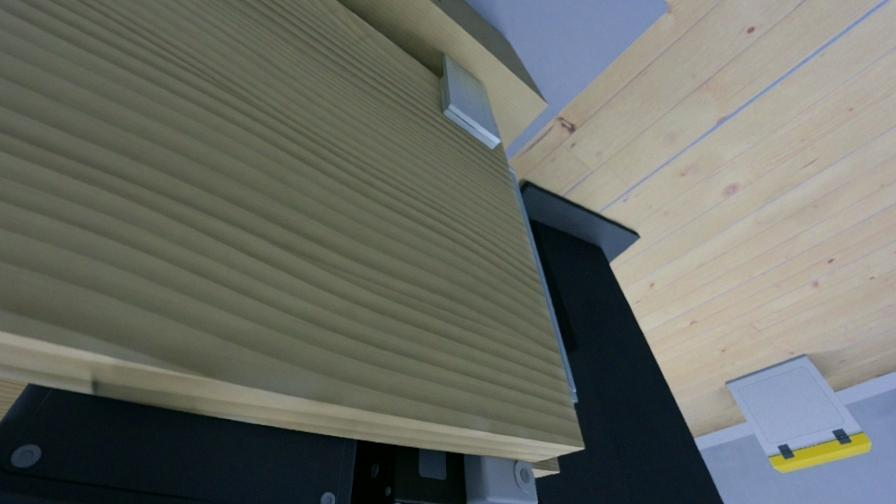

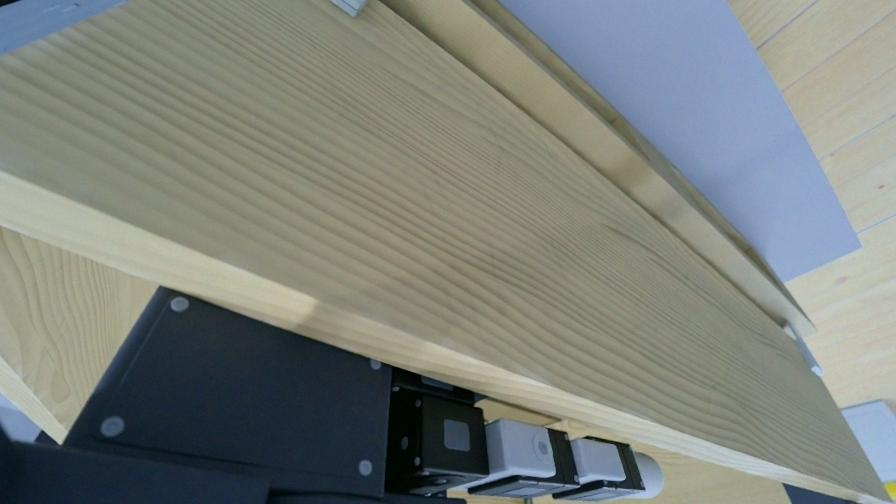

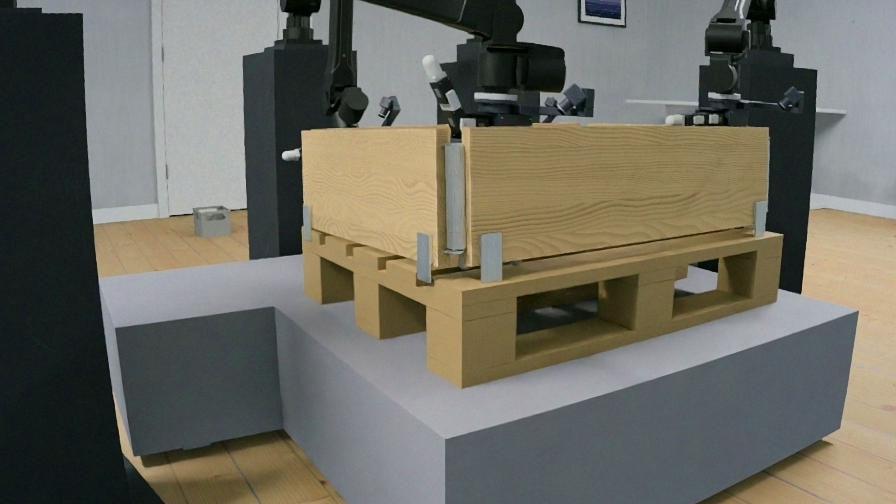

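Scaled by 2.100 from the camera's 896x504 image, which has a finer 1280x720 frame.

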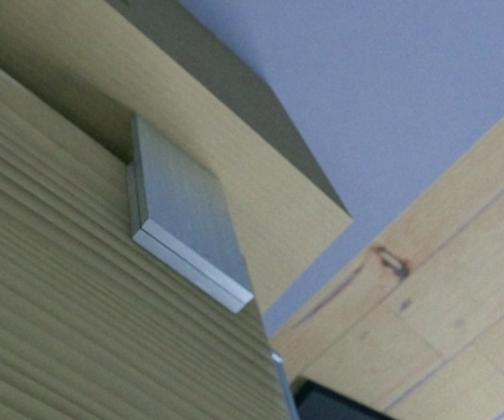

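Scaled by 1.800 from the camera's 896x504 image, which has a finer 1280x720 frame.

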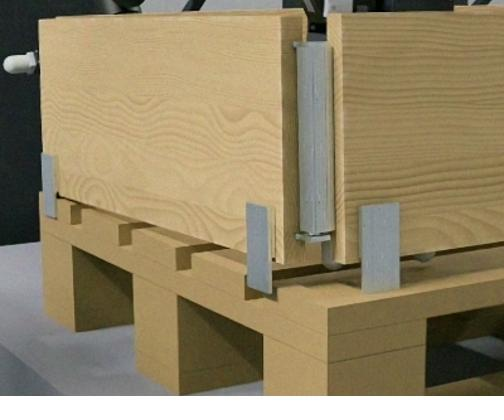

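>>> move(arm1={"target":[-0.218,-0.280,0.612,0,0,0.9397,0.342],"speed":0.08}, arm2={"target":[0.263,-0.268,0.612,0,0,0.9397,0.342],"speed":0.08}, arm3={"target":[0.295,0.345,0.60,0,0,1,0],"speed":0.08}, arm4={"target":[-0.235,0.355,0.60,0,0,1,0],"speed":0.08}, cameras=["cam_low","arm3_cam_wrist","arm4_cam_wrist"])

>>> zoom_image(camera="arm3_cam_wrist", region=[380, 0, 620, 200])

>>> zoom_image(camera="cam_low", region=[280, 120, 560, 340])

Scene clock: 56.20 s.
Joint torques (N m): arm1=[1.73 -22.36 1.22 1.14 -1.31 0.18] | arm2=[0.38 -20.78 1.37 1.62 0 0.01] | arm3=[-2.08 -22.77 12.08 1.28 0.49 -0.6] | arm4=[6.83 -29.1 14.74 1.14 -0.45 0.63]
Heat: arm1: hottest joint3_rad 33 °C; arm2: hottest joint2_rad 37 °C; arm3: hottest joint3_rad 42 °C; arm4: hottest joint3_rad 34 °C.
move: arm1 off_target; arm2 off_target; arm3 off_target; arm4 off_target
Joint velocities: within noise
arm1.joint_positions: joint1_rad=-0.345 joint2_rad=+2.729 joint3_rad=+1.133 joint4_rad=+0.597 joint5_rad=-0.238 joint6_rad=-0.351 hand_index_mcp=+1.000 hand_index_abd=+0.006 hand_index_pip=+0.870 hand_index_dip=-0.640 hand_middle_mcp=+1.000 hand_middle_abd=+0.007 hand_middle_pip=+0.874 hand_middle_dip=-0.641 hand_ring_mcp=+1.000 hand_ring_abd=+0.014 hand_ring_pip=+0.877 hand_ring_dip=-0.641 hand_thumb_cmc=+0.718 hand_thumb_axl=+0.677 hand_thumb_mcp=+0.223 hand_thumb_ipl=+0.168 hand_current_limit=+0.750 hand_speed=+0.000
arm1.joint_status: not commanded
arm1.hand_state: goal,goal,goal,blocked,goal,goal,blocked,blocked,goal,goal,blocked,blocked,goal,goal,goal,goal
arm1.index_mcp_current_ma: 0
arm1.index_abd_current_ma: 4
arm1.index_pip_current_ma: 28
arm1.index_dip_current_ma: 79
arm1.middle_mcp_current_ma: 0
arm1.middle_abd_current_ma: 6
arm1.middle_pip_current_ma: 37
arm1.middle_dip_current_ma: 77
arm1.ring_mcp_current_ma: 0
arm1.ring_abd_current_ma: 14
arm1.ring_pip_current_ma: 43
arm1.ring_dip_current_ma: 76
arm1.thumb_cmc_current_ma: 3
arm1.thumb_axl_current_ma: 0
arm1.thumb_mcp_current_ma: -2
arm1.thumb_ipl_current_ma: 0
arm1.hand_goal_index_mcp: 1.000
arm1.hand_goal_index_abd: 0.000
arm1.hand_goal_index_pip: 0.850
arm1.hand_goal_index_dip: -0.680
arm1.hand_goal_middle_mcp: 1.000
arm1.hand_goal_middle_abd: 0.000
arm1.hand_goal_middle_pip: 0.850
arm1.hand_goal_middle_dip: -0.680
arm1.hand_goal_ring_mcp: 1.000
arm1.hand_goal_ring_abd: 0.000
arm1.hand_goal_ring_pip: 0.850
arm1.hand_goal_ring_dip: -0.680
arm1.hand_goal_thumb_cmc: 0.714
arm1.hand_goal_thumb_axl: 0.678
arm1.hand_goal_thumb_mcp: 0.226
arm1.hand_goal_thumb_ipl: 0.168
arm1.hand: x=-0.2154 y=-0.3193 z=+0.5630 quat_wxyz=(+0.003, +0.010, +0.954, +0.300) (m; scene frame)
arm1.hand_target: x=-0.2188 y=-0.2811 z=+0.6106 quat_wxyz=(-0.001, -0.001, +0.940, +0.342) (m; scene frame)
arm1.hand_status: off_target (0.063 m and 5.2 deg from the pose sent, 0.071 m and 4.2 deg at the start)
arm2.joint_positions: joint1_rad=-0.144 joint2_rad=+2.682 joint3_rad=+1.043 joint4_rad=+0.657 joint5_rad=-0.042 joint6_rad=-0.053 hand_index_mcp=+1.000 hand_index_abd=+0.001 hand_index_pip=+0.870 hand_index_dip=-0.649 hand_middle_mcp=+1.000 hand_middle_abd=+0.001 hand_middle_pip=+0.870 hand_middle_dip=-0.644 hand_ring_mcp=+1.000 hand_ring_abd=+0.001 hand_ring_pip=+0.876 hand_ring_dip=-0.642 hand_thumb_cmc=+0.718 hand_thumb_axl=+0.677 hand_thumb_mcp=+0.223 hand_thumb_ipl=+0.168 hand_current_limit=+0.750 hand_speed=+0.000
arm2.joint_status: not commanded
arm2.hand_state: goal,goal,blocked,blocked,goal,goal,blocked,blocked,goal,goal,blocked,blocked,goal,goal,goal,goal
arm2.index_mcp_current_ma: 0
arm2.index_abd_current_ma: 2
arm2.index_pip_current_ma: 58
arm2.index_dip_current_ma: 95
arm2.middle_mcp_current_ma: 0
arm2.middle_abd_current_ma: 1
arm2.middle_pip_current_ma: 57
arm2.middle_dip_current_ma: 114
arm2.ring_mcp_current_ma: 0
arm2.ring_abd_current_ma: 1
arm2.ring_pip_current_ma: 78
arm2.ring_dip_current_ma: 125
arm2.thumb_cmc_current_ma: 10
arm2.thumb_axl_current_ma: -1
arm2.thumb_mcp_current_ma: -7
arm2.thumb_ipl_current_ma: -1
arm2.hand_goal_index_mcp: 1.000
arm2.hand_goal_index_abd: 0.000
arm2.hand_goal_index_pip: 0.850
arm2.hand_goal_index_dip: -0.680
arm2.hand_goal_middle_mcp: 1.000
arm2.hand_goal_middle_abd: 0.000
arm2.hand_goal_middle_pip: 0.850
arm2.hand_goal_middle_dip: -0.680
arm2.hand_goal_ring_mcp: 1.000
arm2.hand_goal_ring_abd: 0.000
arm2.hand_goal_ring_pip: 0.850
arm2.hand_goal_ring_dip: -0.680
arm2.hand_goal_thumb_cmc: 0.714
arm2.hand_goal_thumb_axl: 0.678
arm2.hand_goal_thumb_mcp: 0.226
arm2.hand_goal_thumb_ipl: 0.168
arm2.hand: x=+0.2648 y=-0.3100 z=+0.5580 quat_wxyz=(-0.001, +0.000, +0.957, +0.290) (m; scene frame)
arm2.hand_target: x=+0.2627 y=-0.2696 z=+0.6107 quat_wxyz=(-0.001, +0.000, +0.940, +0.342) (m; scene frame)
arm2.hand_status: off_target (0.068 m and 6.2 deg from the pose sent, 0.076 m and 5.1 deg at the start)
arm3.joint_positions: joint1_rad=-0.574 joint2_rad=+3.100 joint3_rad=+2.877 joint4_rad=-1.327 joint5_rad=+0.002 joint6_rad=+1.163 hand_index_mcp=+0.753 hand_index_abd=-0.003 hand_index_pip=+0.577 hand_index_dip=+0.696 hand_middle_mcp=+0.753 hand_middle_abd=+0.001 hand_middle_pip=+0.577 hand_middle_dip=+0.696 hand_ring_mcp=+0.753 hand_ring_abd=+0.003 hand_ring_pip=+0.577 hand_ring_dip=+0.696 hand_thumb_cmc=+0.729 hand_thumb_axl=+0.678 hand_thumb_mcp=+0.894 hand_thumb_ipl=+0.168 hand_current_limit=+0.750 hand_speed=-0.600
arm3.joint_status: not commanded
arm3.hand_state: goal,goal,goal,goal,goal,goal,goal,goal,goal,goal,goal,goal,goal,goal,goal,goal
arm3.index_mcp_current_ma: 0
arm3.index_abd_current_ma: 0
arm3.index_pip_current_ma: 0
arm3.index_dip_current_ma: 0
arm3.middle_mcp_current_ma: 0
arm3.middle_abd_current_ma: 0
arm3.middle_pip_current_ma: 0
arm3.middle_dip_current_ma: 0
arm3.ring_mcp_current_ma: 0
arm3.ring_abd_current_ma: 0
arm3.ring_pip_current_ma: 0
arm3.ring_dip_current_ma: 0
arm3.thumb_cmc_current_ma: 9
arm3.thumb_axl_current_ma: 0
arm3.thumb_mcp_current_ma: -3
arm3.thumb_ipl_current_ma: 0
arm3.hand_goal_index_mcp: 0.754
arm3.hand_goal_index_abd: 0.000
arm3.hand_goal_index_pip: 0.576
arm3.hand_goal_index_dip: 0.696
arm3.hand_goal_middle_mcp: 0.754
arm3.hand_goal_middle_abd: 0.000
arm3.hand_goal_middle_pip: 0.576
arm3.hand_goal_middle_dip: 0.696
arm3.hand_goal_ring_mcp: 0.754
arm3.hand_goal_ring_abd: 0.000
arm3.hand_goal_ring_pip: 0.576
arm3.hand_goal_ring_dip: 0.696
arm3.hand_goal_thumb_cmc: 0.714
arm3.hand_goal_thumb_axl: 0.678
arm3.hand_goal_thumb_mcp: 0.900
arm3.hand_goal_thumb_ipl: 0.168
arm3.hand: x=+0.2954 y=+0.3002 z=+0.6008 quat_wxyz=(+0.011, +0.013, -1.000, +0.001) (m; scene frame)
arm3.hand_target: x=+0.2997 y=+0.3425 z=+0.6022 quat_wxyz=(+0.033, +0.012, -0.999, -0.013) (m; scene frame)
arm3.hand_status: off_target (0.045 m and 2.0 deg from the pose sent, 0.049 m and 0.7 deg at the start; a joint's target at an end of its range on 43 of 47 steps)
arm4.joint_positions: joint1_rad=+0.826 joint2_rad=+2.980 joint3_rad=+2.595 joint4_rad=-1.245 joint5_rad=-0.002 joint6_rad=-1.029 hand_index_mcp=+0.753 hand_index_abd=+0.001 hand_index_pip=+0.577 hand_index_dip=+0.696 hand_middle_mcp=+0.753 hand_middle_abd=+0.001 hand_middle_pip=+0.577 hand_middle_dip=+0.696 hand_ring_mcp=+0.753 hand_ring_abd=+0.001 hand_ring_pip=+0.577 hand_ring_dip=+0.696 hand_thumb_cmc=+0.714 hand_thumb_axl=+0.677 hand_thumb_mcp=+0.223 hand_thumb_ipl=+0.168 hand_current_limit=+0.750 hand_speed=-0.600
arm4.joint_status: not commanded
arm4.hand_state: goal,goal,goal,goal,goal,goal,goal,goal,goal,goal,goal,goal,goal,goal,goal,goal
arm4.index_mcp_current_ma: 0
arm4.index_abd_current_ma: 0
arm4.index_pip_current_ma: 0
arm4.index_dip_current_ma: 0
arm4.middle_mcp_current_ma: 0
arm4.middle_abd_current_ma: 0
arm4.middle_pip_current_ma: 0
arm4.middle_dip_current_ma: 0
arm4.ring_mcp_current_ma: 0
arm4.ring_abd_current_ma: 0
arm4.ring_pip_current_ma: 0
arm4.ring_dip_current_ma: 0
arm4.thumb_cmc_current_ma: 0
arm4.thumb_axl_current_ma: 0
arm4.thumb_mcp_current_ma: -2
arm4.thumb_ipl_current_ma: 0
arm4.hand_goal_index_mcp: 0.754
arm4.hand_goal_index_abd: 0.000
arm4.hand_goal_index_pip: 0.576
arm4.hand_goal_index_dip: 0.696
arm4.hand_goal_middle_mcp: 0.754
arm4.hand_goal_middle_abd: 0.000
arm4.hand_goal_middle_pip: 0.576
arm4.hand_goal_middle_dip: 0.696
arm4.hand_goal_ring_mcp: 0.754
arm4.hand_goal_ring_abd: 0.000
arm4.hand_goal_ring_pip: 0.576
arm4.hand_goal_ring_dip: 0.696
arm4.hand_goal_thumb_cmc: 0.714
arm4.hand_goal_thumb_axl: 0.678
arm4.hand_goal_thumb_mcp: 0.226
arm4.hand_goal_thumb_ipl: 0.168
arm4.hand: x=-0.2258 y=+0.2925 z=+0.6005 quat_wxyz=(-0.019, +0.001, +1.000, -0.017) (m; scene frame)
arm4.hand_target: x=-0.2414 y=+0.3507 z=+0.6037 quat_wxyz=(+0.002, +0.000, +1.000, +0.003) (m; scene frame)
arm4.hand_status: off_target (0.063 m and 2.9 deg from the pose sent, 0.065 m and 1.6 deg at the start)
pictures: arm3_cam_wrist, arm4_cam_wrist, cam_low
camera_calibration:
arm3_cam_wrist: T_world_to_cam=[[0.755475, 0.653798, 0.0424983, -0.422357], [0.45279, -0.567888, 0.687375, -0.421456], [0.473538, -0.500052, -0.725058, 0.568377], [0, 0, 0, 1]] pos_world=[0.240763, 0.321014, 0.719754]
arm4_cam_wrist: T_world_to_cam=[[0.797516, 0.603213, -0.0101314, 0.0378842], [0.419304, -0.542137, 0.728198, -0.234536], [0.433766, -0.584997, -0.685292, 0.805024], [0, 0, 0, 1]] pos_world=[-0.281063, 0.320934, 0.72285]

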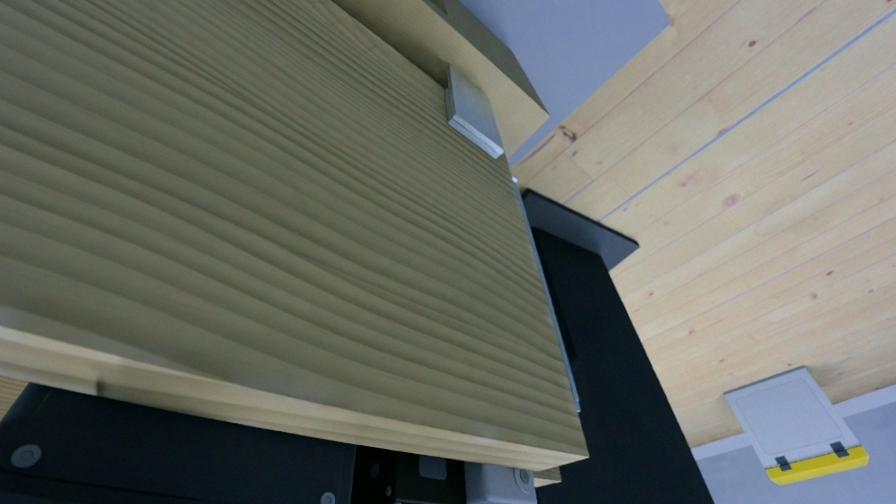

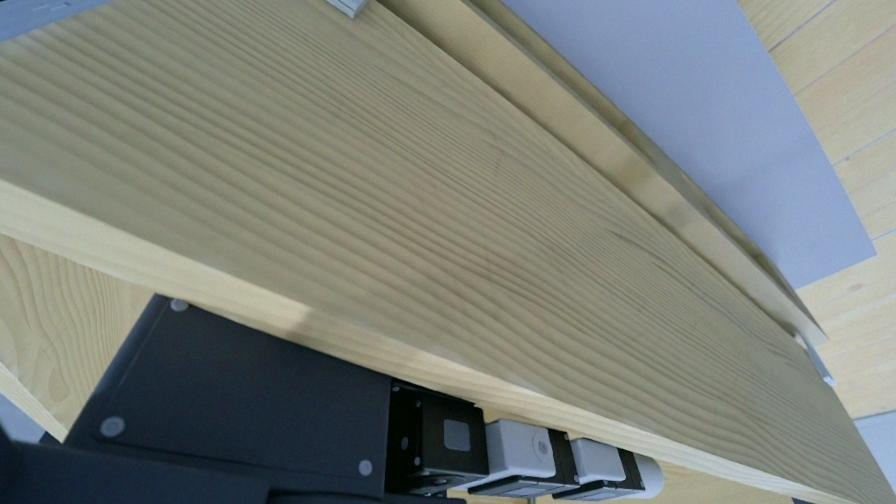

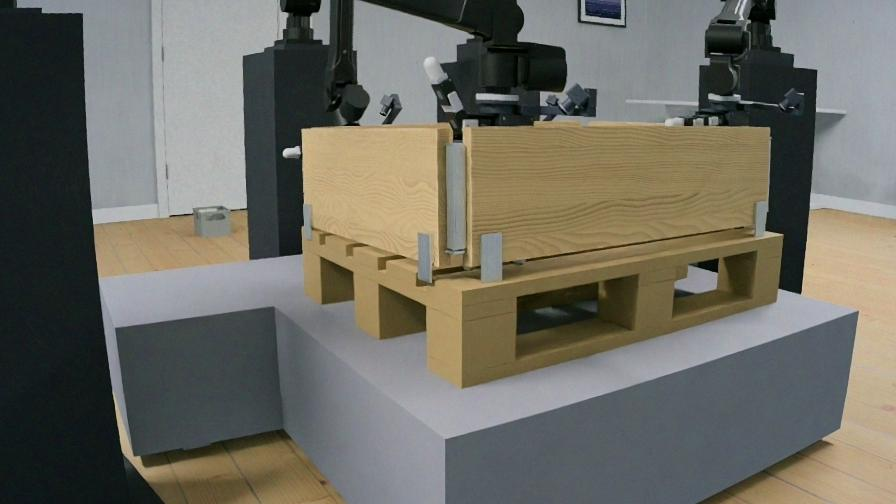

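Scaled by 2.100 from the camera's 896x504 image, which has a finer 1280x720 frame.

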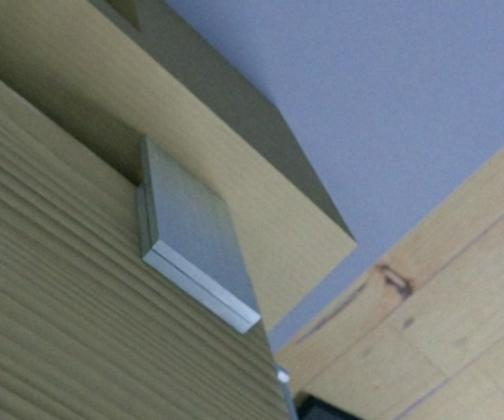

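Scaled by 1.800 from the camera's 896x504 image, which has a finer 1280x720 frame.

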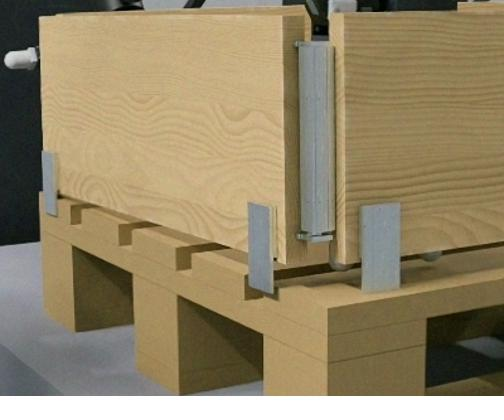

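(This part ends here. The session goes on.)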